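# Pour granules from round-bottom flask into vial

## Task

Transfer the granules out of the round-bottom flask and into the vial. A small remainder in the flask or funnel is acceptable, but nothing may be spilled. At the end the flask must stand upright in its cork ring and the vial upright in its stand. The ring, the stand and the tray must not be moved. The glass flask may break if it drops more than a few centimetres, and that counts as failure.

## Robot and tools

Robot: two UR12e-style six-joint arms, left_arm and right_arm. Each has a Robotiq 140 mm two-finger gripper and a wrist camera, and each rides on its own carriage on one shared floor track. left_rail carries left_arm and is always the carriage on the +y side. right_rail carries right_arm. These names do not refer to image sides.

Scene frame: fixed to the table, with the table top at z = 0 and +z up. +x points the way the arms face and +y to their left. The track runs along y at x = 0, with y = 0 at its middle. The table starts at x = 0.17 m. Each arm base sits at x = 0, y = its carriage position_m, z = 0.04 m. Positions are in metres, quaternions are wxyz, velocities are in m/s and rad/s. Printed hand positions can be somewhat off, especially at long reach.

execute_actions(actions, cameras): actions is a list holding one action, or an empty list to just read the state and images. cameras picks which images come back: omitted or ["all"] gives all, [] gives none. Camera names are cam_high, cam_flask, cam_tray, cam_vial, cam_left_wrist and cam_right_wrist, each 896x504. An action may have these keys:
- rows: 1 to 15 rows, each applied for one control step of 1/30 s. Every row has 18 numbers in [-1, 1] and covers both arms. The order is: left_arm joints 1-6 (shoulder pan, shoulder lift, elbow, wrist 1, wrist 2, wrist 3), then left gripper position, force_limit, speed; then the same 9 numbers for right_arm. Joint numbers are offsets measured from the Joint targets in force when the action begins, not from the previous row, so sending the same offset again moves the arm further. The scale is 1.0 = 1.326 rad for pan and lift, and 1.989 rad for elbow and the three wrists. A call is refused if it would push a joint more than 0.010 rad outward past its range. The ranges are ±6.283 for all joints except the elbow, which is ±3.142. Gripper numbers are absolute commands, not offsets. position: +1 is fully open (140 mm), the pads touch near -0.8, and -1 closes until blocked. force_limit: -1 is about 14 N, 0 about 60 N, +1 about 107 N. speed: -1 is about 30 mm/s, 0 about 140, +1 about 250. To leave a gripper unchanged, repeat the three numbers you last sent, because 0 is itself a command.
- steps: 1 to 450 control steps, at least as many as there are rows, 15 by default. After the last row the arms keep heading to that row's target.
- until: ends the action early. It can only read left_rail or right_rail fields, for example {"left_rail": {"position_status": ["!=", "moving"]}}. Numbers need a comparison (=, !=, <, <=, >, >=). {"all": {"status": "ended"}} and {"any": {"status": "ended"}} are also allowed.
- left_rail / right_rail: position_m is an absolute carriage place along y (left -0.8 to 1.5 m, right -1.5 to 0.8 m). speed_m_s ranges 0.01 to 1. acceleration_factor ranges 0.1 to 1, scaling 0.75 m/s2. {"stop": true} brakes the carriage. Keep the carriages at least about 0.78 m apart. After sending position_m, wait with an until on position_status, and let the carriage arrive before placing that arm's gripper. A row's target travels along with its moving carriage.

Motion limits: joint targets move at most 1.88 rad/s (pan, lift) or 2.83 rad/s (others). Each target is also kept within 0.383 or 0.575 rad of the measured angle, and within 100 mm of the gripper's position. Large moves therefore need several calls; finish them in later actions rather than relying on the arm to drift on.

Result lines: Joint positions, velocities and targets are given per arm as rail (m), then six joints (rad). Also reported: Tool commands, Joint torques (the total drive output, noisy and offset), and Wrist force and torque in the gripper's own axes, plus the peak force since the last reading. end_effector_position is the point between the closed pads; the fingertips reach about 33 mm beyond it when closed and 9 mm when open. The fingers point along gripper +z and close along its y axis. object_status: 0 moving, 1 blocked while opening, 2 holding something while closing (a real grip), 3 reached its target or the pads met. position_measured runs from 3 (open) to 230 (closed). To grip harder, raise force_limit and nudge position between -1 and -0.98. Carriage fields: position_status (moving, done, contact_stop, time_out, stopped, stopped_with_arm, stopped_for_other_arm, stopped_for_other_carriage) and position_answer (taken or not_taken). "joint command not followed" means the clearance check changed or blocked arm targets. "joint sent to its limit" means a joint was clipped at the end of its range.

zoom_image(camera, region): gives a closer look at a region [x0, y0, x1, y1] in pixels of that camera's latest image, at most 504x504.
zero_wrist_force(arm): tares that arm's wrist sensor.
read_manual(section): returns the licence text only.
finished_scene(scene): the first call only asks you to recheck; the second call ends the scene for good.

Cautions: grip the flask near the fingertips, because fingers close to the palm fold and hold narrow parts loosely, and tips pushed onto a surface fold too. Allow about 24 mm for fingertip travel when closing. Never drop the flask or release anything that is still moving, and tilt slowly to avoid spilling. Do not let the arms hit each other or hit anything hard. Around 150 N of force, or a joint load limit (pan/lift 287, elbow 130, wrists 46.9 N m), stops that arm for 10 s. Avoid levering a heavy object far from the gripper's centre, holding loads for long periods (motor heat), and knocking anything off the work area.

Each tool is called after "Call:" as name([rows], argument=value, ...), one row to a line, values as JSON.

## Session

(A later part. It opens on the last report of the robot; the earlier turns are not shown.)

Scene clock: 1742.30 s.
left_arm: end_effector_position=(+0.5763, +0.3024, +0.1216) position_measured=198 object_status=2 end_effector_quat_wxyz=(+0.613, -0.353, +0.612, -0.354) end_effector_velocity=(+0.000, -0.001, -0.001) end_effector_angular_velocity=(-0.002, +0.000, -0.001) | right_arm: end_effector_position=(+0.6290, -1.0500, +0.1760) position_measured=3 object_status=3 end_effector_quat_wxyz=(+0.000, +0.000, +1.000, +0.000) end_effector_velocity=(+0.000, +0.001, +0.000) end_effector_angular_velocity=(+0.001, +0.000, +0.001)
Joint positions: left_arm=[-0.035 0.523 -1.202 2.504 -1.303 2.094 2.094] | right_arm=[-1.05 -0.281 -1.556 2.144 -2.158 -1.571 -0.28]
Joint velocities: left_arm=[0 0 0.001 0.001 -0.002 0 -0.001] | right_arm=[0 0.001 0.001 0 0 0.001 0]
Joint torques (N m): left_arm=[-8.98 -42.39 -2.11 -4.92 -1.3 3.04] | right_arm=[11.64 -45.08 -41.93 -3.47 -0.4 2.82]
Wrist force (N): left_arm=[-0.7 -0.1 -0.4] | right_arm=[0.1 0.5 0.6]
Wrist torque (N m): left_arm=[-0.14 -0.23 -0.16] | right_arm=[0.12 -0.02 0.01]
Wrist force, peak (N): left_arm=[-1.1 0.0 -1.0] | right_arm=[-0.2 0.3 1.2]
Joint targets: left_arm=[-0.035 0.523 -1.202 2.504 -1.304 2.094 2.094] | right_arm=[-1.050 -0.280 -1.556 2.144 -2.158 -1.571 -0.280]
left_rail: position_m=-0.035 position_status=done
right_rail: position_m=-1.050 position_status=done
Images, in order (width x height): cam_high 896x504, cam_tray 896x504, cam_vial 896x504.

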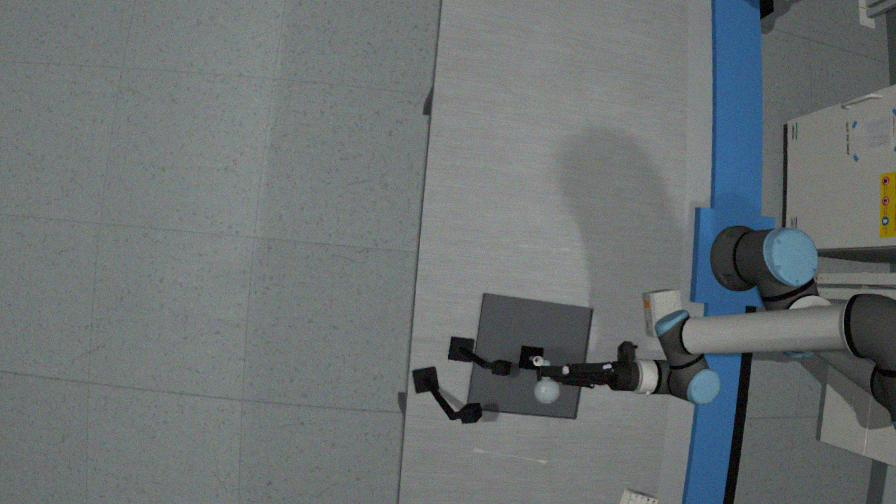

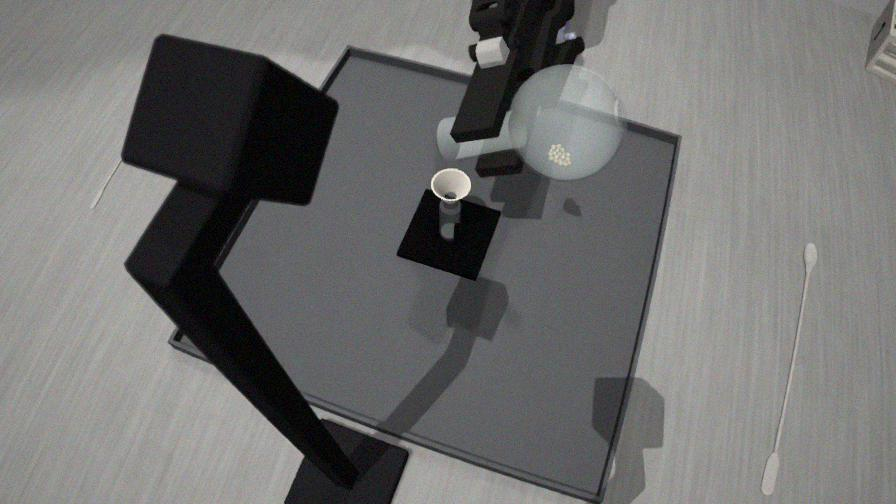

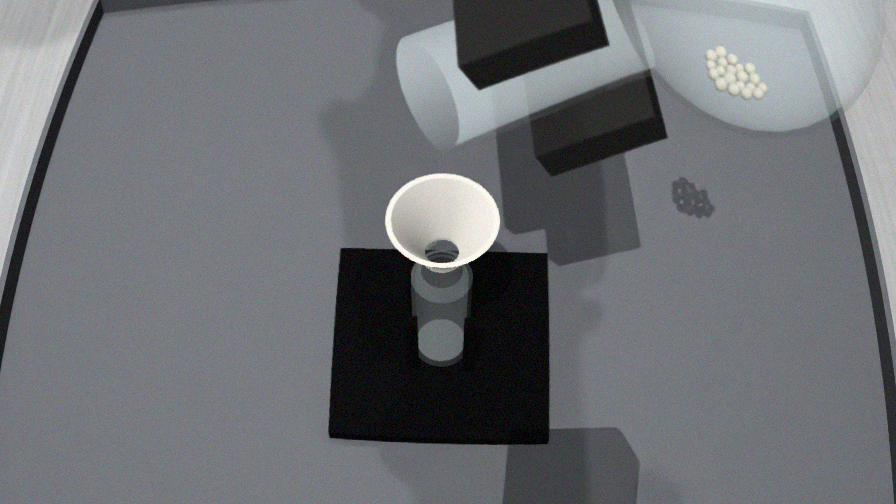

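Call:
zoom_image(camera="cam_high", region=[500, 330, 626, 401])

Call:
zoom_image(camera="cam_tray", region=[400, 100, 526, 213])

Scaled by 4.000 from the camera's 896x504 image, which has a finer 1280x720 frame.

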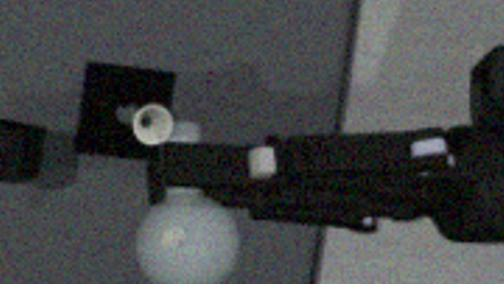

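Scaled by 4.000 from the camera's 896x504 image, which has a finer 1280x720 frame.

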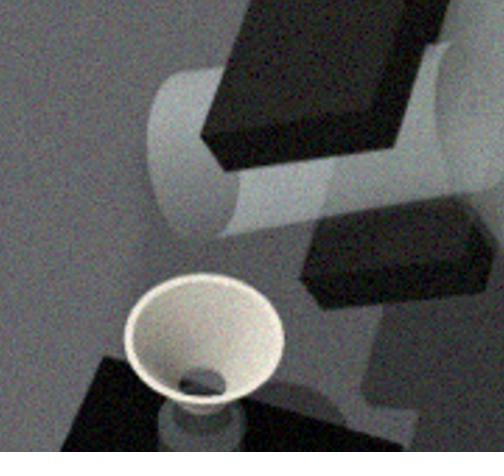

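Call:
execute_actions(actions=[], cameras=["cam_left_wrist"])

Scene clock: 1792.23 s.
left_arm: end_effector_position=(+0.5763, +0.3024, +0.1215) position_measured=198 object_status=2 end_effector_quat_wxyz=(+0.613, -0.353, +0.612, -0.354) end_effector_velocity=(+0.000, +0.000, +0.000) end_effector_angular_velocity=(+0.000, +0.000, +0.000) | right_arm: end_effector_position=(+0.6290, -1.0500, +0.1760) position_measured=3 object_status=3 end_effector_quat_wxyz=(+0.000, +0.000, +1.000, +0.000) end_effector_velocity=(+0.000, -0.001, -0.001) end_effector_angular_velocity=(+0.000, +0.001, -0.001)
Joint positions: left_arm=[-0.035 0.523 -1.202 2.504 -1.304 2.094 2.094] | right_arm=[-1.05 -0.281 -1.556 2.144 -2.158 -1.571 -0.28]
Joint velocities: left_arm=[0 0 0 0 0 0 0] | right_arm=[0 -0.001 0.001 0 -0.001 0 0.001]
Joint torques (N m): left_arm=[-10.88 -38.43 -16.68 -3.05 -1.07 2.97] | right_arm=[12.62 -47.37 -42.56 -3.83 -0.83 2.62]
Wrist force (N): left_arm=[-0.8 -0.2 -0.4] | right_arm=[-0.2 0.5 0.9]
Wrist torque (N m): left_arm=[-0.15 -0.20 -0.17] | right_arm=[0.11 0.05 0.00]
Wrist force, peak (N): left_arm=[-0.9 -0.9 -0.7] | right_arm=[-0.2 0.6 0.9]
Joint targets: left_arm=[-0.035 0.523 -1.202 2.504 -1.304 2.094 2.094] | right_arm=[-1.050 -0.280 -1.556 2.144 -2.158 -1.571 -0.280]
Tool commands: left_gripper/position=-1.0 left_gripper/force_limit=-0.3 left_gripper/speed=-0.8 right_gripper/position=+1.0 right_gripper/force_limit=+1.0 right_gripper/speed=+1.0
left_rail: position_m=-0.035 position_status=done
right_rail: position_m=-1.050 position_status=done
Images, in order (width x height): cam_left_wrist 896x504.

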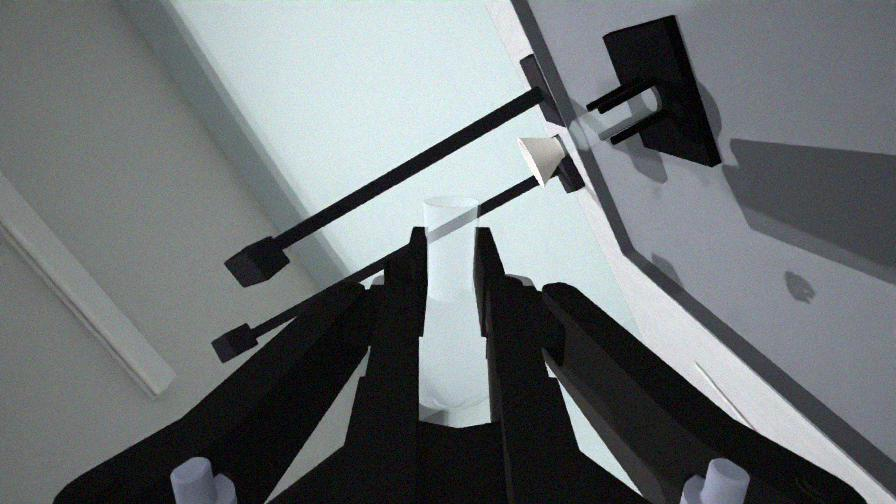

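Call:
zoom_image(camera="cam_left_wrist", region=[410, 100, 662, 242])

Call:
zoom_image(camera="cam_left_wrist", region=[500, 0, 752, 200])

Scaled by 2.000 from the camera's 896x504 image, which has a finer 1280x720 frame.

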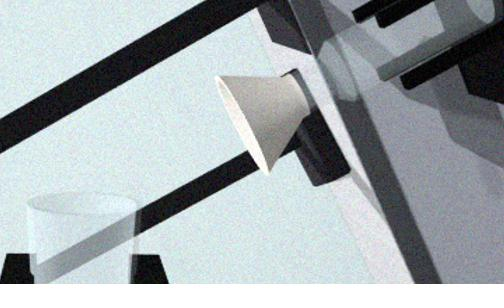

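Scaled by 2.000 from the camera's 896x504 image, which has a finer 1280x720 frame.

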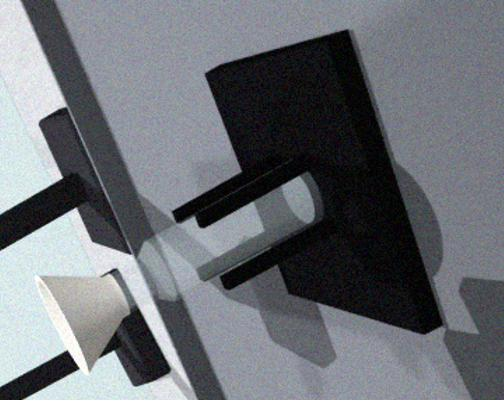

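Call:
execute_actions([
  {"rows": [[0,0.0008,0,-0.0006,0,0,-1,-0.3,-0.8,0,0,0,0,0,0,1,1,1],[0,0.0051,0.0001,-0.0035,0,0,-1,-0.3,-0.8,0,0,0,0,0,0,1,1,1],[0,0.0116,0.0002,-0.0079,0,0,-1,-0.3,-0.8,0,0,0,0,0,0,1,1,1],[0,0.0189,0.0003,-0.0129,0,0,-1,-0.3,-0.8,0,0,0,0,0,0,1,1,1],[0,0.025,0.0004,-0.0171,0,0,-1,-0.3,-0.8,0,0,0,0,0,0,1,1,1],[0,0.0283,0.0004,-0.0193,0,0,-1,-0.3,-0.8,0,0,0,0,0,0,1,1,1],[0,0.029105,0.00045,-0.019855,0,0,-1,-0.3,-0.8,0,0,0,0,0,0,1,1,1]], "steps": 18},
], cameras=["cam_vial", "cam_tray", "cam_left_wrist"])

Call:
zoom_image(camera="cam_left_wrist", region=[410, 100, 662, 242])

Call:
zoom_image(camera="cam_tray", region=[400, 100, 526, 213])

Call:
zoom_image(camera="cam_vial", region=[330, 60, 708, 273])

Scene clock: 1854.10 s.
left_arm: end_effector_position=(+0.5763, +0.3024, +0.1071) position_measured=198 object_status=2 end_effector_quat_wxyz=(+0.613, -0.353, +0.612, -0.354) end_effector_velocity=(+0.000, -0.001, -0.001) end_effector_angular_velocity=(+0.001, +0.000, -0.001) | right_arm: end_effector_position=(+0.6290, -1.0500, +0.1760) position_measured=3 object_status=3 end_effector_quat_wxyz=(+0.000, +0.000, +1.000, +0.000) end_effector_velocity=(+0.000, +0.001, +0.000) end_effector_angular_velocity=(+0.000, -0.001, +0.001)
Joint positions: left_arm=[-0.035 0.523 -1.163 2.505 -1.343 2.094 2.094] | right_arm=[-1.05 -0.281 -1.556 2.144 -2.158 -1.571 -0.281]
Joint velocities: left_arm=[0 0 0.002 0.001 -0.002 0.001 0.001] | right_arm=[0 0.001 0 0 -0.001 0 0]
Joint torques (N m): left_arm=[-9.14 -42.9 -0.87 -4.04 -0.93 2.85] | right_arm=[14.82 -45.26 -44.29 -3.47 -0.93 2.32]
Wrist force (N): left_arm=[-0.7 -0.5 -0.4] | right_arm=[0.1 0.1 0.8]
Wrist torque (N m): left_arm=[-0.21 -0.23 -0.14] | right_arm=[0.03 -0.02 0.01]
Wrist force, peak (N): left_arm=[-1.2 -1.4 -0.6] | right_arm=[-0.4 0.6 1.0]
Joint targets: left_arm=[-0.035 0.523 -1.163 2.505 -1.343 2.094 2.094] | right_arm=[-1.050 -0.280 -1.556 2.144 -2.158 -1.571 -0.280]
left_rail: position_m=-0.035 position_status=done
right_rail: position_m=-1.050 position_status=done
Images, in order (width x height): cam_tray 896x504, cam_vial 896x504, cam_left_wrist 896x504.

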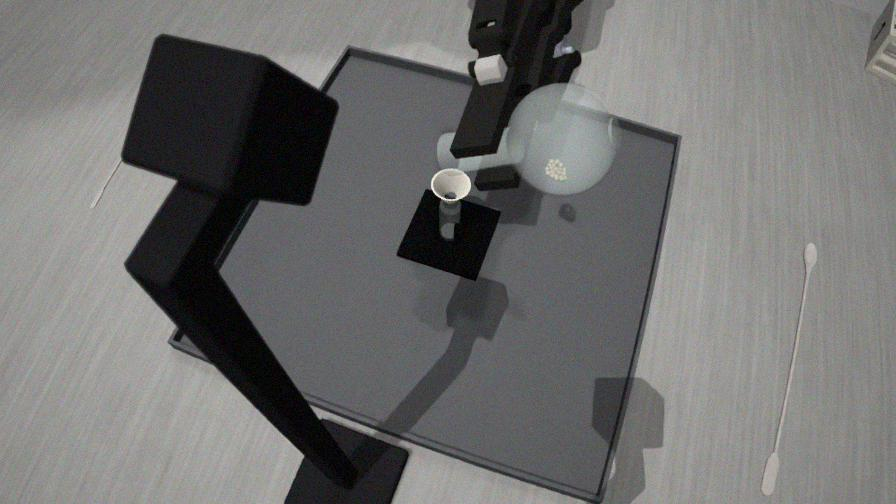

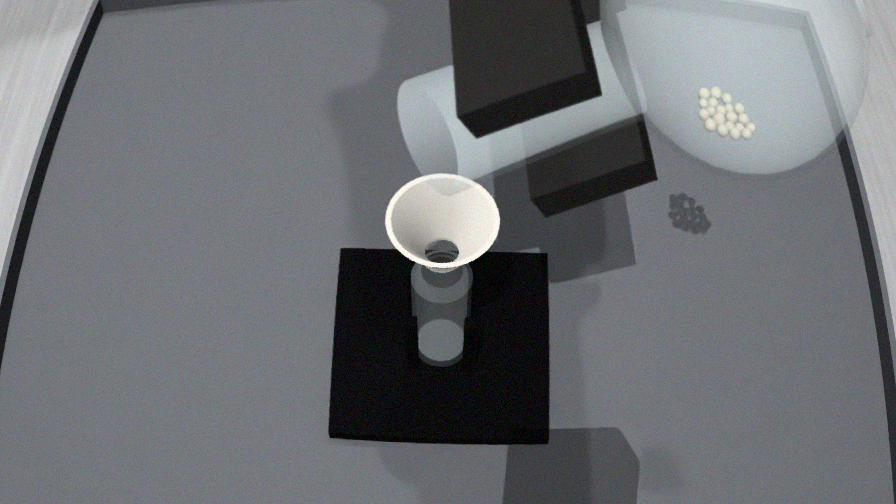

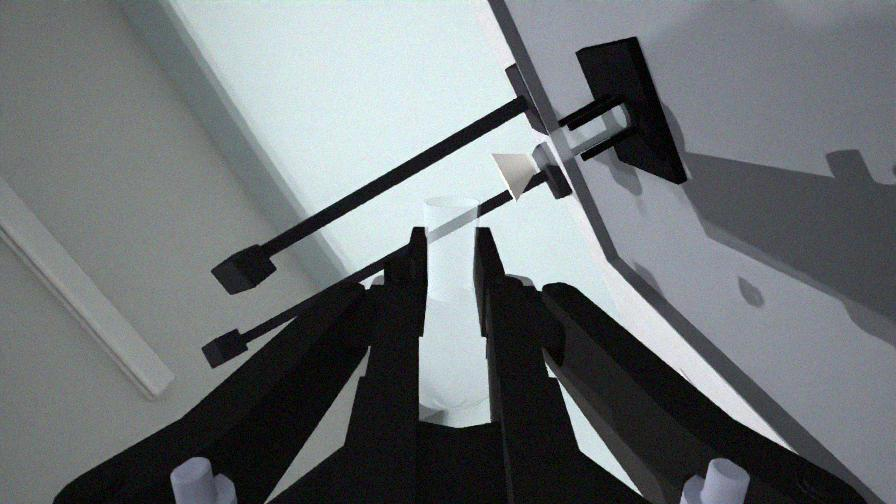

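Scaled by 2.000 from the camera's 896x504 image, which has a finer 1280x720 frame.

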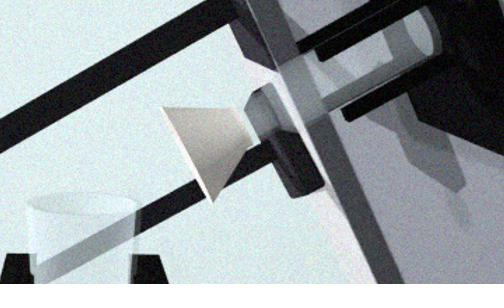

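Scaled by 4.000 from the camera's 896x504 image, which has a finer 1280x720 frame.

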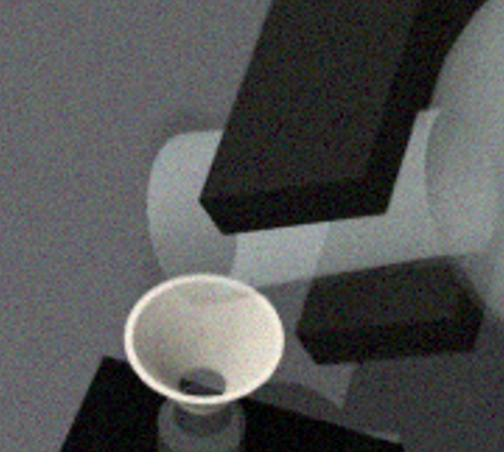

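Scaled by 1.333 from the camera's 896x504 image, which has a finer 1280x720 frame.

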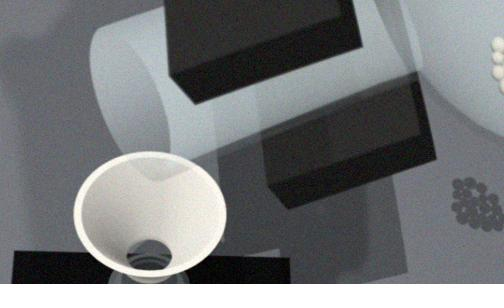

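Call:
execute_actions([
  {"left_rail": {"position_m": -0.0426}, "rows": [[0,-0.00112,-0.00047,0.00256,0,0.00223,-1,-0.3,-0.8,0,0,0,0,0,0,1,1,1],[0,-0.00429,-0.00182,0.00979,0,0.00853,-1,-0.3,-0.8,0,0,0,0,0,0,1,1,1],[0,-0.00918,-0.00388,0.02096,0,0.01825,-1,-0.3,-0.8,0,0,0,0,0,0,1,1,1],[0,-0.01549,-0.00655,0.03535,0,0.03078,-1,-0.3,-0.8,0,0,0,0,0,0,1,1,1],[0,-0.0229,-0.00969,0.05225,0,0.04551,-1,-0.3,-0.8,0,0,0,0,0,0,1,1,1],[0,-0.03108,-0.01315,0.07094,0,0.06178,-1,-0.3,-0.8,0,0,0,0,0,0,1,1,1],[0,-0.03976,-0.01682,0.09075,0,0.07903,-1,-0.3,-0.8,0,0,0,0,0,0,1,1,1],[0,-0.04854,-0.02053,0.11078,0,0.09647,-1,-0.3,-0.8,0,0,0,0,0,0,1,1,1],[0,-0.05722,-0.0242,0.13059,0,0.11372,-1,-0.3,-0.8,0,0,0,0,0,0,1,1,1],[0,-0.06541,-0.02767,0.14927,0,0.12999,-1,-0.3,-0.8,0,0,0,0,0,0,1,1,1],[0,-0.07282,-0.0308,0.16618,0,0.14472,-1,-0.3,-0.8,0,0,0,0,0,0,1,1,1],[0,-0.07912,-0.03347,0.18056,0,0.15725,-1,-0.3,-0.8,0,0,0,0,0,0,1,1,1],[0,-0.08401,-0.03554,0.19173,0,0.16697,-1,-0.3,-0.8,0,0,0,0,0,0,1,1,1],[0,-0.08718,-0.03688,0.19896,0,0.17327,-1,-0.3,-0.8,0,0,0,0,0,0,1,1,1],[0,-0.08831,-0.03735,0.20152,0,0.1755,-1,-0.3,-0.8,0,0,0,0,0,0,1,1,1]], "steps": 30},
], cameras=["cam_vial", "cam_tray", "cam_left_wrist"])

Call:
zoom_image(camera="cam_left_wrist", region=[410, 100, 662, 242])

Call:
zoom_image(camera="cam_tray", region=[400, 100, 526, 213])

Call:
zoom_image(camera="cam_vial", region=[330, 60, 708, 273])

Scene clock: 1950.87 s.
left_arm: end_effector_position=(+0.5805, +0.2970, +0.1076) position_measured=198 object_status=2 end_effector_quat_wxyz=(+0.588, -0.297, +0.708, -0.254) end_effector_velocity=(+0.000, +0.001, +0.000) end_effector_angular_velocity=(+0.000, +0.001, +0.001) | right_arm: end_effector_position=(+0.6290, -1.0500, +0.1760) position_measured=3 object_status=3 end_effector_quat_wxyz=(+0.000, +0.000, +1.000, +0.000) end_effector_velocity=(+0.001, +0.000, +0.000) end_effector_angular_velocity=(+0.001, -0.001, +0.001)
Joint positions: left_arm=[-0.043 0.523 -1.28 2.431 -0.943 2.094 2.442] | right_arm=[-1.05 -0.281 -1.556 2.144 -2.158 -1.571 -0.28]
Joint velocities: left_arm=[0 0.001 -0.001 0 0.003 0 0.001] | right_arm=[0 0.001 0 -0.001 0 0.001 0]
Joint torques (N m): left_arm=[-9.19 -62.55 -31.71 0.4 -0.65 4] | right_arm=[14.55 -44.3 -46.26 -4.45 -0.99 2.66]
Wrist force (N): left_arm=[0.0 0.0 -0.7] | right_arm=[-0.2 0.1 0.7]
Wrist torque (N m): left_arm=[-0.10 -0.29 -0.13] | right_arm=[0.01 0.04 0.00]
Wrist force, peak (N): left_arm=[-1.8 1.0 -0.6] | right_arm=[-0.1 0.4 1.1]
Joint targets: left_arm=[-0.043 0.523 -1.280 2.431 -0.942 2.094 2.443] | right_arm=[-1.050 -0.280 -1.556 2.144 -2.158 -1.571 -0.280]
left_rail: position_m=-0.043 position_status=done
right_rail: position_m=-1.050 position_status=done
Images, in order (width x height): cam_tray 896x504, cam_vial 896x504, cam_left_wrist 896x504.

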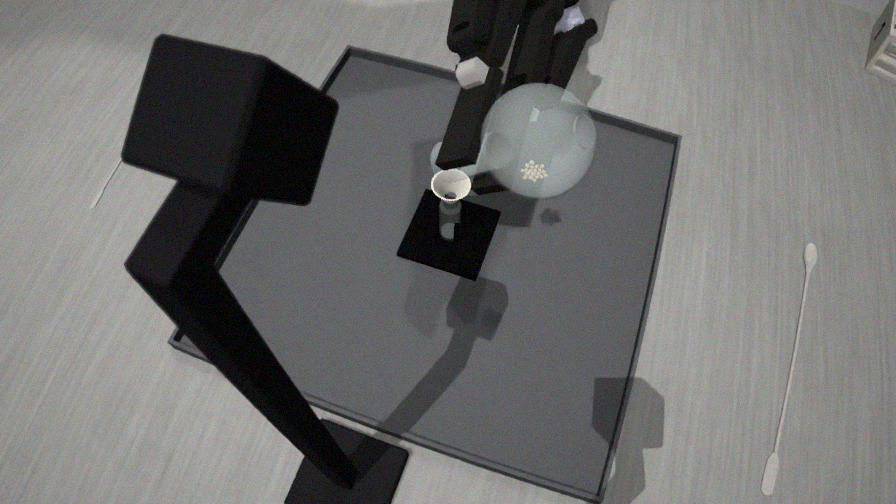

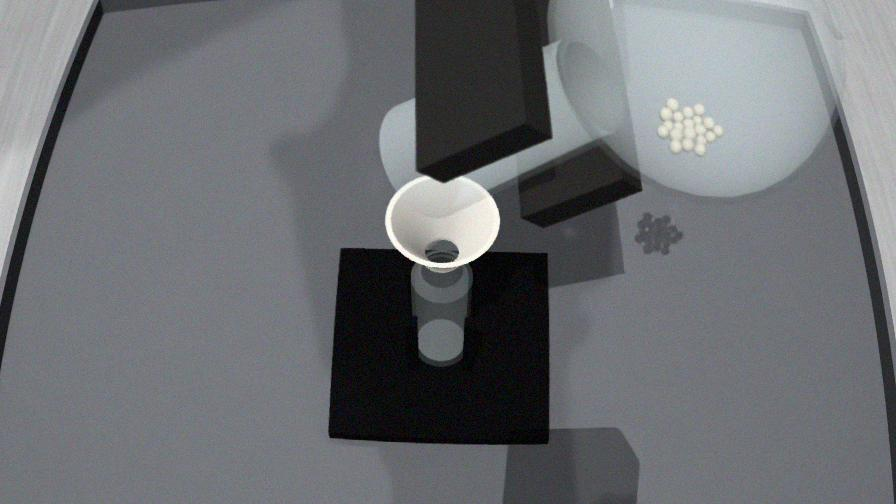

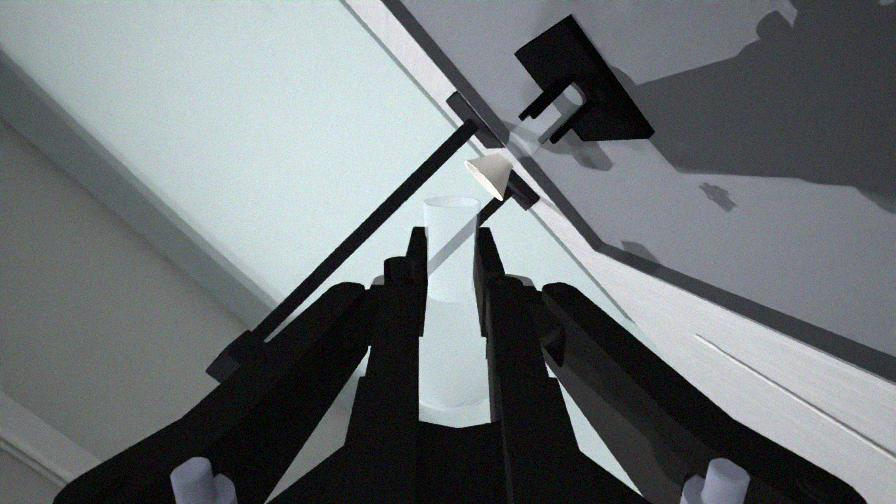

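Scaled by 2.000 from the camera's 896x504 image, which has a finer 1280x720 frame.

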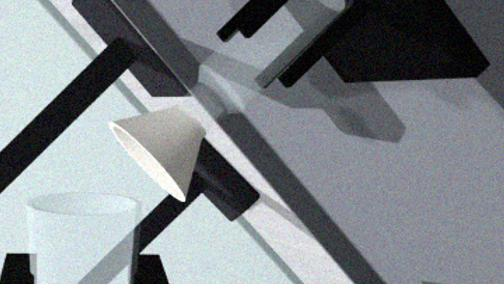

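Scaled by 4.000 from the camera's 896x504 image, which has a finer 1280x720 frame.

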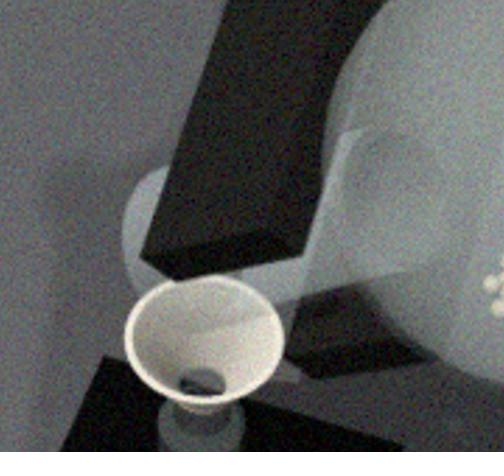

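Scaled by 1.333 from the camera's 896x504 image, which has a finer 1280x720 frame.

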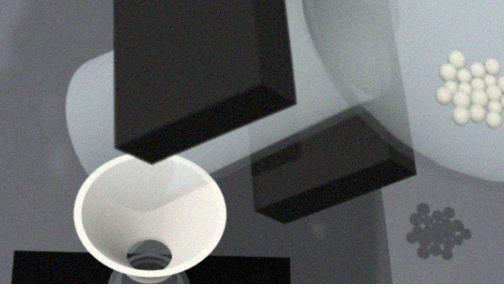

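Call:
execute_actions([
  {"left_rail": {"position_m": -0.0456}, "rows": [[0,0.0009,0.0001,-0.0007,0,0.0046,-1,-0.3,-0.8,0,0,0,0,0,0,1,1,1],[0,0.0022,0.0002,-0.0016,0,0.0114,-1,-0.3,-0.8,0,0,0,0,0,0,1,1,1],[0,0.0038,0.0003,-0.0028,0,0.0197,-1,-0.3,-0.8,0,0,0,0,0,0,1,1,1],[0,0.0055,0.0004,-0.0041,0,0.0285,-1,-0.3,-0.8,0,0,0,0,0,0,1,1,1],[0,0.007,0.0006,-0.0052,0,0.0362,-1,-0.3,-0.8,0,0,0,0,0,0,1,1,1],[0,0.0081,0.0006,-0.006,0,0.0418,-1,-0.3,-0.8,0,0,0,0,0,0,1,1,1],[0,0.008475,0.000676,-0.006326,0,0.043874,-1,-0.3,-0.8,0,0,0,0,0,0,1,1,1]], "steps": 18},
], cameras=["cam_vial", "cam_left_wrist"])

Call:
zoom_image(camera="cam_left_wrist", region=[410, 100, 662, 242])

Call:
zoom_image(camera="cam_vial", region=[330, 60, 708, 273])

Scene clock: 1990.53 s.
left_arm: end_effector_position=(+0.5805, +0.2940, +0.1027) position_measured=198 object_status=2 end_effector_quat_wxyz=(+0.599, -0.266, +0.720, -0.228) end_effector_velocity=(+0.000, -0.001, +0.000) end_effector_angular_velocity=(+0.003, +0.000, -0.002) | right_arm: end_effector_position=(+0.6290, -1.0500, +0.1760) position_measured=3 object_status=3 end_effector_quat_wxyz=(+0.000, +0.000, +1.000, +0.000) end_effector_velocity=(+0.000, -0.001, +0.001) end_effector_angular_velocity=(-0.001, -0.001, -0.001)
Joint positions: left_arm=[-0.046 0.523 -1.269 2.432 -0.955 2.094 2.529] | right_arm=[-1.05 -0.281 -1.556 2.144 -2.158 -1.571 -0.28]
Joint velocities: left_arm=[0 0 0 0.001 -0.001 0.001 0.003] | right_arm=[0 -0.001 -0.001 -0.001 0.001 -0.001 0]
Joint torques (N m): left_arm=[-9.16 -36.52 -7.09 -3.76 -0.38 2.78] | right_arm=[14.62 -43.95 -45.62 -4.03 -0.61 2.34]
Wrist force (N): left_arm=[0.0 0.1 -0.7] | right_arm=[0.0 0.5 0.6]
Wrist torque (N m): left_arm=[-0.07 -0.28 -0.13] | right_arm=[0.12 0.00 0.01]
Wrist force, peak (N): left_arm=[-1.2 0.9 -1.1] | right_arm=[0.2 0.6 0.9]
Joint targets: left_arm=[-0.046 0.523 -1.269 2.432 -0.955 2.094 2.530] | right_arm=[-1.050 -0.280 -1.556 2.144 -2.158 -1.571 -0.280]
left_rail: position_m=-0.046 position_status=done
right_rail: position_m=-1.050 position_status=done
Images, in order (width x height): cam_vial 896x504, cam_left_wrist 896x504.

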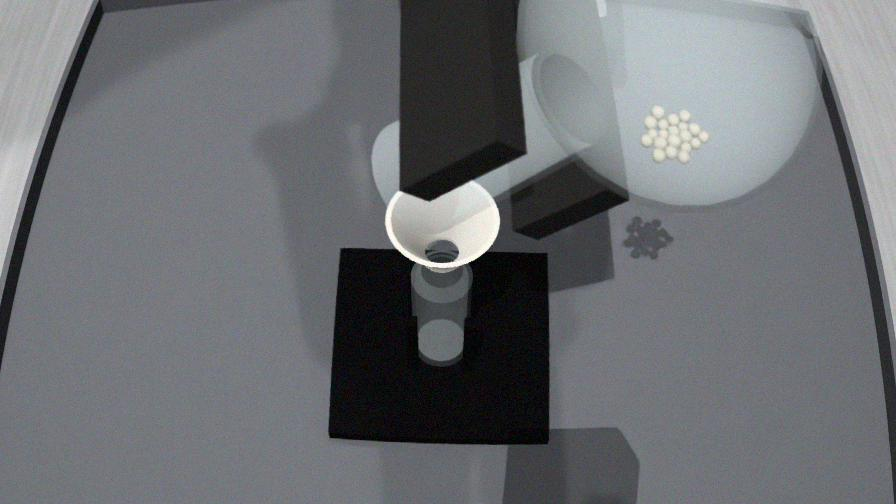

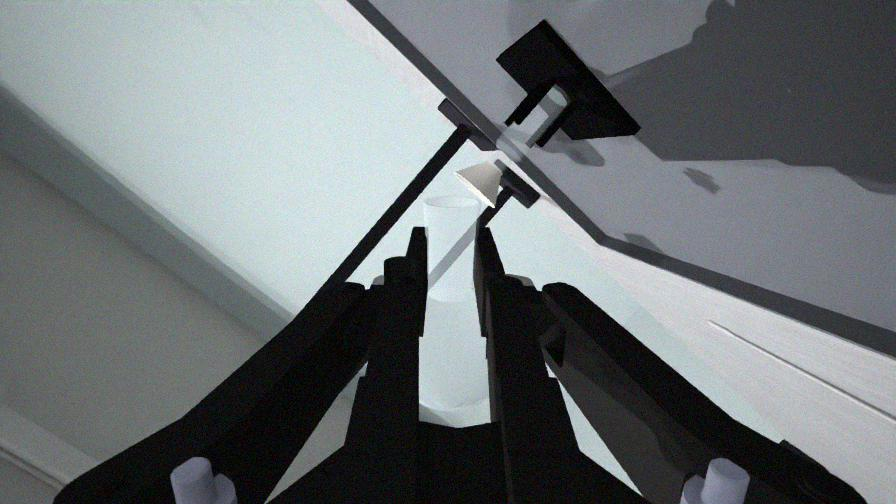

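Scaled by 2.000 from the camera's 896x504 image, which has a finer 1280x720 frame.

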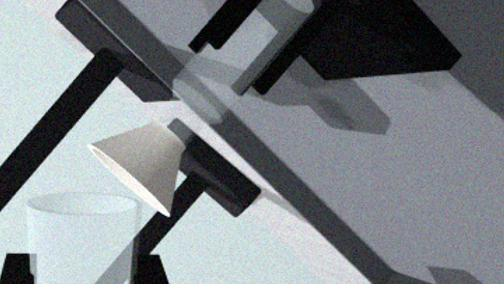

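Scaled by 1.333 from the camera's 896x504 image, which has a finer 1280x720 frame.

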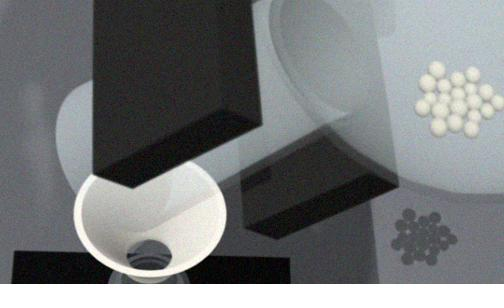

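Call:
execute_actions([
  {"left_rail": {"position_m": -0.0482}, "rows": [[0,-0.0002,0,0.0001,0,0.0046,-1,-0.3,-0.8,0,0,0,0,0,0,1,1,1],[0,-0.0004,0,0.0002,0,0.0114,-1,-0.3,-0.8,0,0,0,0,0,0,1,1,1],[0,-0.0006,0,0.0004,0,0.0197,-1,-0.3,-0.8,0,0,0,0,0,0,1,1,1],[0,-0.0008,0,0.0006,0,0.0285,-1,-0.3,-0.8,0,0,0,0,0,0,1,1,1],[0,-0.0011,0,0.0007,0,0.0362,-1,-0.3,-0.8,0,0,0,0,0,0,1,1,1],[0,-0.0012,0,0.0008,0,0.0418,-1,-0.3,-0.8,0,0,0,0,0,0,1,1,1],[0,-0.0013,0.00001,0.00086,0,0.043874,-1,-0.3,-0.8,0,0,0,0,0,0,1,1,1]], "steps": 18},
], cameras=["cam_vial"])

Call:
zoom_image(camera="cam_vial", region=[330, 60, 708, 273])

Scene clock: 2015.80 s.
left_arm: end_effector_position=(+0.5804, +0.2914, +0.1034) position_measured=198 object_status=2 end_effector_quat_wxyz=(+0.608, -0.235, +0.731, -0.201) end_effector_velocity=(+0.000, +0.000, +0.000) end_effector_angular_velocity=(+0.004, +0.000, +0.000) | right_arm: end_effector_position=(+0.6290, -1.0500, +0.1760) position_measured=3 object_status=3 end_effector_quat_wxyz=(+0.000, +0.000, +1.000, +0.000) end_effector_velocity=(+0.001, +0.001, +0.001) end_effector_angular_velocity=(-0.001, -0.002, +0.002)
Joint positions: left_arm=[-0.048 0.523 -1.271 2.432 -0.953 2.094 2.617] | right_arm=[-1.05 -0.281 -1.556 2.144 -2.158 -1.571 -0.28]
Joint velocities: left_arm=[0 -0.001 0 0 0 -0.001 0.004] | right_arm=[0 0.001 0 -0.001 0 0 -0.001]
Joint torques (N m): left_arm=[-8.71 -62.39 -24.28 0.22 -0.4 3.69] | right_arm=[14.48 -43.7 -44.32 -4.14 -0.66 2.08]
Wrist force (N): left_arm=[0.1 -0.2 -0.7] | right_arm=[-0.1 0.1 0.7]
Wrist torque (N m): left_arm=[-0.13 -0.30 -0.12] | right_arm=[0.03 0.02 0.00]
Wrist force, peak (N): left_arm=[-0.8 1.2 -0.9] | right_arm=[0.1 0.7 1.0]
Joint targets: left_arm=[-0.048 0.523 -1.271 2.432 -0.953 2.094 2.617] | right_arm=[-1.050 -0.280 -1.556 2.144 -2.158 -1.571 -0.280]
left_rail: position_m=-0.048 position_status=done
right_rail: position_m=-1.050 position_status=done
Images, in order (width x height): cam_vial 896x504.

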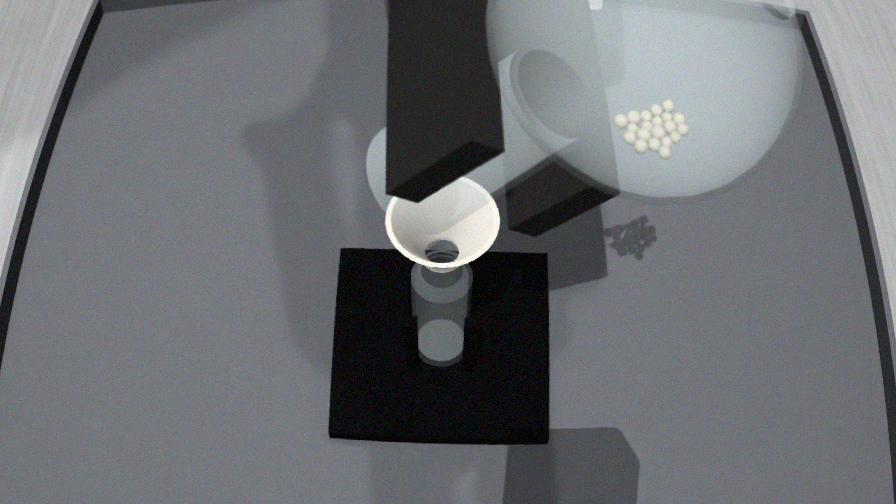

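Scaled by 1.333 from the camera's 896x504 image, which has a finer 1280x720 frame.

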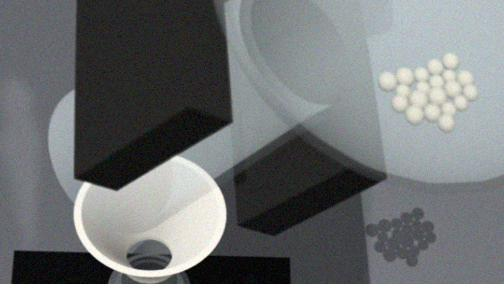

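Call:
execute_actions([
  {"left_rail": {"position_m": -0.0511}, "rows": [[0,-0.0001,0,0,0,0.003,-1,-0.3,-0.8,0,0,0,0,0,0,1,1,1],[0,-0.0002,0,0.0001,0,0.007,-1,-0.3,-0.8,0,0,0,0,0,0,1,1,1],[0,-0.0003,0,0.0002,0,0.012,-1,-0.3,-0.8,0,0,0,0,0,0,1,1,1],[0,-0.0004,0.0001,0.0002,0,0.017,-1,-0.3,-0.8,0,0,0,0,0,0,1,1,1],[0,-0.0005,0.0001,0.0003,0,0.022,-1,-0.3,-0.8,0,0,0,0,0,0,1,1,1],[0,-0.0006,0.0001,0.0003,0,0.027,-1,-0.3,-0.8,0,0,0,0,0,0,1,1,1],[0,-0.0007,0.0001,0.0004,0,0.032,-1,-0.3,-0.8,0,0,0,0,0,0,1,1,1],[0,-0.0008,0.0001,0.0005,0,0.037,-1,-0.3,-0.8,0,0,0,0,0,0,1,1,1],[0,-0.0009,0.0001,0.0005,0,0.041,-1,-0.3,-0.8,0,0,0,0,0,0,1,1,1],[0,-0.00104,0.00014,0.00055,0,0.043874,-1,-0.3,-0.8,0,0,0,0,0,0,1,1,1]], "steps": 24},
], cameras=["cam_vial"])

Call:
zoom_image(camera="cam_vial", region=[330, 60, 708, 273])

Scene clock: 2033.23 s.
left_arm: end_effector_position=(+0.5802, +0.2883, +0.1039) position_measured=198 object_status=2 end_effector_quat_wxyz=(+0.616, -0.202, +0.741, -0.175) end_effector_velocity=(+0.000, +0.000, +0.000) end_effector_angular_velocity=(+0.002, +0.000, -0.001) | right_arm: end_effector_position=(+0.6290, -1.0500, +0.1760) position_measured=3 object_status=3 end_effector_quat_wxyz=(+0.000, +0.000, +1.000, +0.000) end_effector_velocity=(+0.000, +0.000, +0.000) end_effector_angular_velocity=(+0.000, -0.001, -0.001)
Joint positions: left_arm=[-0.051 0.523 -1.272 2.432 -0.952 2.094 2.704] | right_arm=[-1.05 -0.281 -1.556 2.144 -2.158 -1.571 -0.28]
Joint velocities: left_arm=[0 -0.001 0 0 0 -0.001 0.002] | right_arm=[0 -0.001 0 0 -0.001 0 0]
Joint torques (N m): left_arm=[-9.47 -61.97 -7.25 0.32 -0.29 3.31] | right_arm=[15.86 -43.9 -44.03 -3.93 -1.05 2.07]
Wrist force (N): left_arm=[0.0 0.1 -0.6] | right_arm=[0.0 0.5 0.9]
Wrist torque (N m): left_arm=[-0.07 -0.28 -0.12] | right_arm=[0.11 0.00 0.00]
Wrist force, peak (N): left_arm=[0.6 -1.1 -0.8] | right_arm=[-0.3 0.5 1.2]
Joint targets: left_arm=[-0.051 0.523 -1.272 2.432 -0.952 2.094 2.704] | right_arm=[-1.050 -0.280 -1.556 2.144 -2.158 -1.571 -0.280]
left_rail: position_m=-0.051 position_status=done
right_rail: position_m=-1.050 position_status=done
Images, in order (width x height): cam_vial 896x504.

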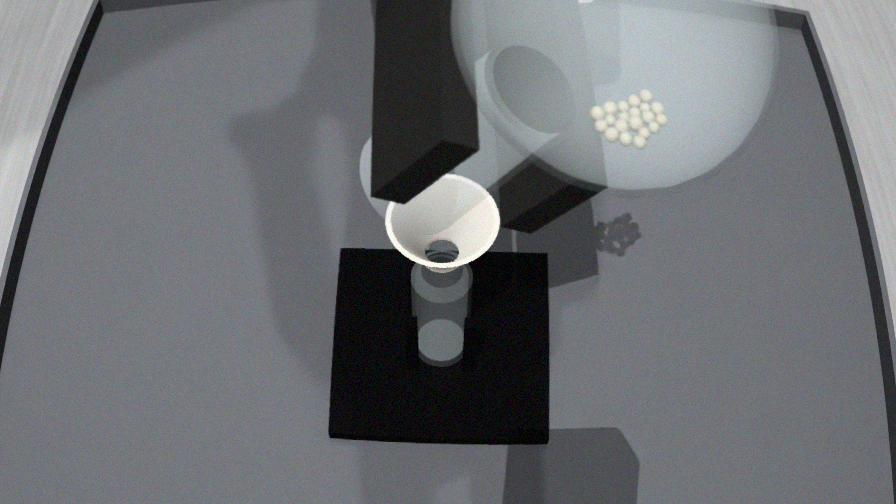

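Scaled by 1.333 from the camera's 896x504 image, which has a finer 1280x720 frame.

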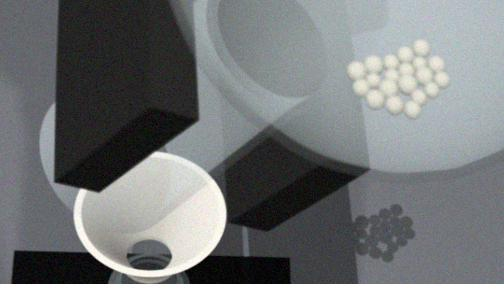

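Call:
execute_actions(actions=[], cameras=["cam_vial", "cam_left_wrist"])

Scene clock: 2053.27 s.
left_arm: end_effector_position=(+0.5802, +0.2884, +0.1039) position_measured=198 object_status=2 end_effector_quat_wxyz=(+0.616, -0.202, +0.741, -0.175) end_effector_velocity=(+0.000, +0.000, +0.000) end_effector_angular_velocity=(-0.002, -0.001, -0.001) | right_arm: end_effector_position=(+0.6290, -1.0500, +0.1760) position_measured=3 object_status=3 end_effector_quat_wxyz=(+0.000, +0.000, +1.000, +0.000) end_effector_velocity=(+0.000, -0.001, +0.000) end_effector_angular_velocity=(-0.001, +0.000, -0.001)
Joint positions: left_arm=[-0.051 0.523 -1.272 2.432 -0.952 2.094 2.704] | right_arm=[-1.05 -0.281 -1.556 2.144 -2.158 -1.571 -0.28]
Joint velocities: left_arm=[0 0 0 0 0 0.001 -0.002] | right_arm=[0 -0.001 0 0 -0.001 -0.001 0]
Joint torques (N m): left_arm=[-8.3 -59.25 -28.23 -3.15 -0.1 3.29] | right_arm=[17.21 -43.17 -42.58 -4.14 -0.67 2.55]
Wrist force (N): left_arm=[0.0 -0.2 -0.8] | right_arm=[0.0 0.7 0.8]
Wrist torque (N m): left_arm=[-0.14 -0.29 -0.12] | right_arm=[0.15 0.00 0.00]
Wrist force, peak (N): left_arm=[0.0 -0.4 -1.3] | right_arm=[0.2 0.3 1.2]
Joint targets: left_arm=[-0.051 0.523 -1.272 2.432 -0.952 2.094 2.704] | right_arm=[-1.050 -0.280 -1.556 2.144 -2.158 -1.571 -0.280]
Tool commands: left_gripper/position=-1.0 left_gripper/force_limit=-0.3 left_gripper/speed=-0.8 right_gripper/position=+1.0 right_gripper/force_limit=+1.0 right_gripper/speed=+1.0
left_rail: position_m=-0.051 position_status=done
right_rail: position_m=-1.050 position_status=done
Images, in order (width x height): cam_vial 896x504, cam_left_wrist 896x504.

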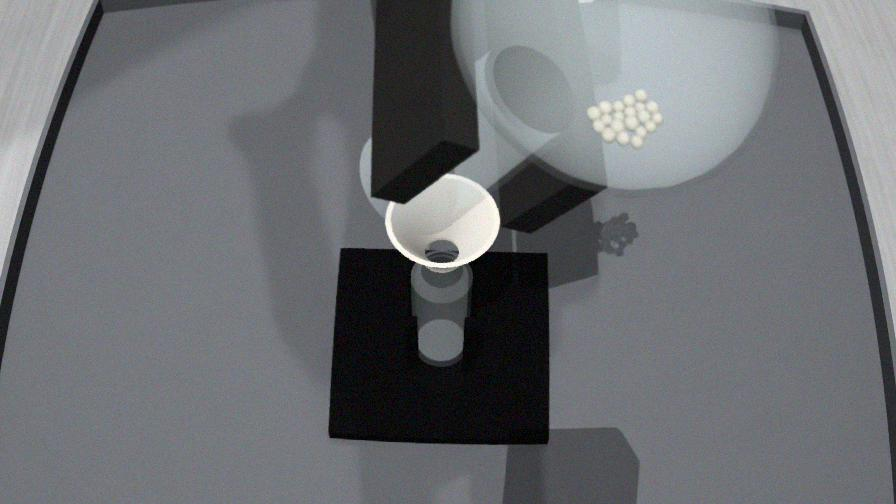

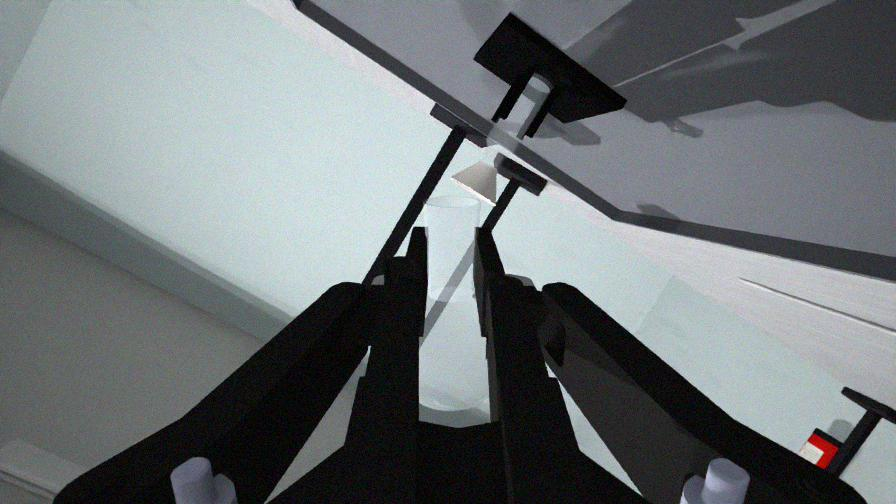

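Call:
zoom_image(camera="cam_left_wrist", region=[410, 100, 662, 242])

Call:
zoom_image(camera="cam_vial", region=[330, 60, 708, 273])

Scaled by 2.000 from the camera's 896x504 image, which has a finer 1280x720 frame.

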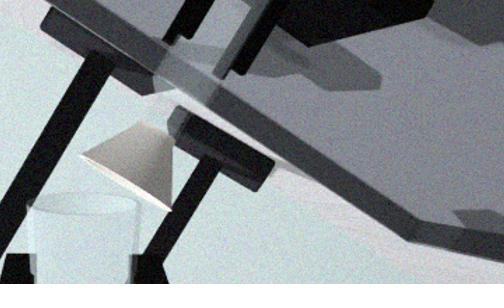

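Scaled by 1.333 from the camera's 896x504 image, which has a finer 1280x720 frame.

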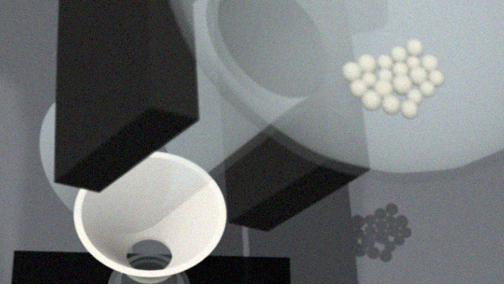

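Call:
execute_actions([
  {"left_rail": {"position_m": -0.0523, "speed_m_s": 0.02, "acceleration_factor": 0.2}, "rows": [[0,-0.000017,0.000007,0.000004,0,0.00088,-1,-0.3,-0.8,0,0,0,0,0,0,1,1,1],[0,-0.000069,0.00003,0.000017,0,0.0035,-1,-0.3,-0.8,0,0,0,0,0,0,1,1,1],[0,-0.000152,0.000065,0.000036,0,0.0077,-1,-0.3,-0.8,0,0,0,0,0,0,1,1,1],[0,-0.000217,0.000093,0.000052,0,0.01097,-1,-0.3,-0.8,0,0,0,0,0,0,1,1,1],[0,-0.000282,0.000121,0.000068,0,0.01426,-1,-0.3,-0.8,0,0,0,0,0,0,1,1,1],[0,-0.000365,0.000156,0.000087,0,0.01843,-1,-0.3,-0.8,0,0,0,0,0,0,1,1,1],[0,-0.000417,0.000179,0.0001,0,0.02106,-1,-0.3,-0.8,0,0,0,0,0,0,1,1,1],[0,-0.000434,0.000186,0.000104,0,0.021937,-1,-0.3,-0.8,0,0,0,0,0,0,1,1,1]], "steps": 24},
], cameras=["cam_vial", "cam_left_wrist"])

Scene clock: 2105.10 s.
left_arm: end_effector_position=(+0.5800, +0.2870, +0.1041) position_measured=198 object_status=2 end_effector_quat_wxyz=(+0.620, -0.186, +0.745, -0.161) end_effector_velocity=(+0.000, +0.000, +0.000) end_effector_angular_velocity=(-0.001, +0.000, +0.000) | right_arm: end_effector_position=(+0.6290, -1.0500, +0.1760) position_measured=3 object_status=3 end_effector_quat_wxyz=(+0.000, +0.000, +1.000, +0.000) end_effector_velocity=(+0.000, +0.000, +0.001) end_effector_angular_velocity=(-0.001, -0.001, +0.002)
Joint positions: left_arm=[-0.052 0.523 -1.273 2.433 -0.952 2.094 2.748] | right_arm=[-1.05 -0.28 -1.556 2.144 -2.158 -1.571 -0.28]
Joint velocities: left_arm=[0 0.001 0 0 0 0.001 -0.001] | right_arm=[0 0.001 0 -0.001 0 -0.001 0]
Joint torques (N m): left_arm=[-8.09 -62.6 -7.39 0.12 0.14 3.33] | right_arm=[17.7 -43.42 -39.62 -4.57 -0.44 1.53]
Wrist force (N): left_arm=[0.6 0.4 -0.5] | right_arm=[-0.2 0.2 0.6]
Wrist torque (N m): left_arm=[-0.01 -0.42 -0.12] | right_arm=[0.04 0.03 0.01]
Wrist force, peak (N): left_arm=[0.4 -0.5 -1.1] | right_arm=[0.0 0.2 1.2]
Joint targets: left_arm=[-0.052 0.523 -1.273 2.433 -0.952 2.094 2.748] | right_arm=[-1.050 -0.280 -1.556 2.144 -2.158 -1.571 -0.280]
left_rail: position_m=-0.052 speed_m_s=0.02 position_status=done
right_rail: position_m=-1.050 position_status=done
Images, in order (width x height): cam_vial 896x504, cam_left_wrist 896x504.

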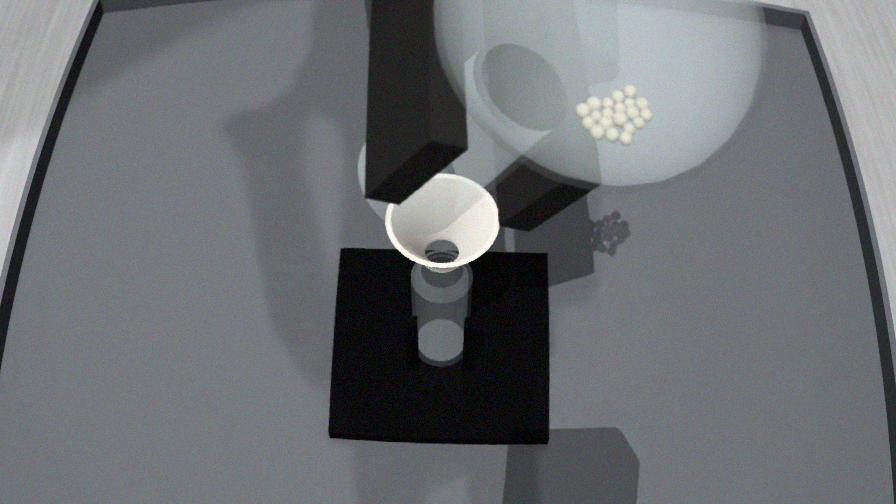

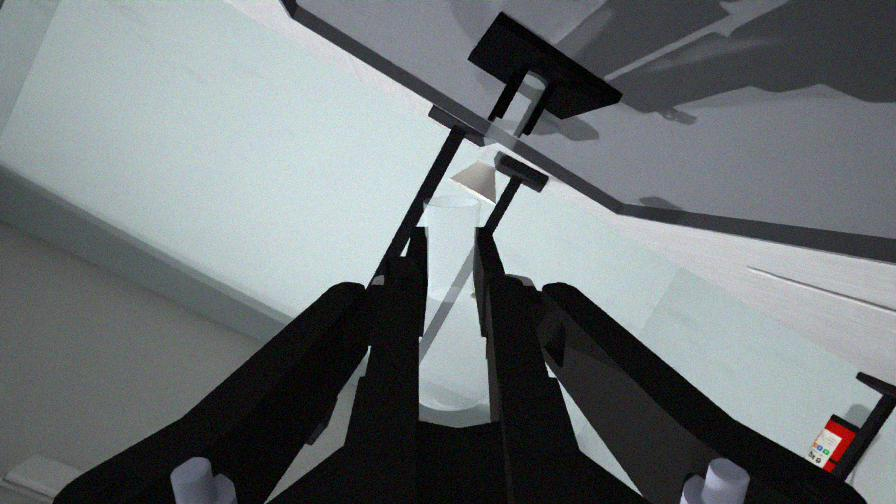

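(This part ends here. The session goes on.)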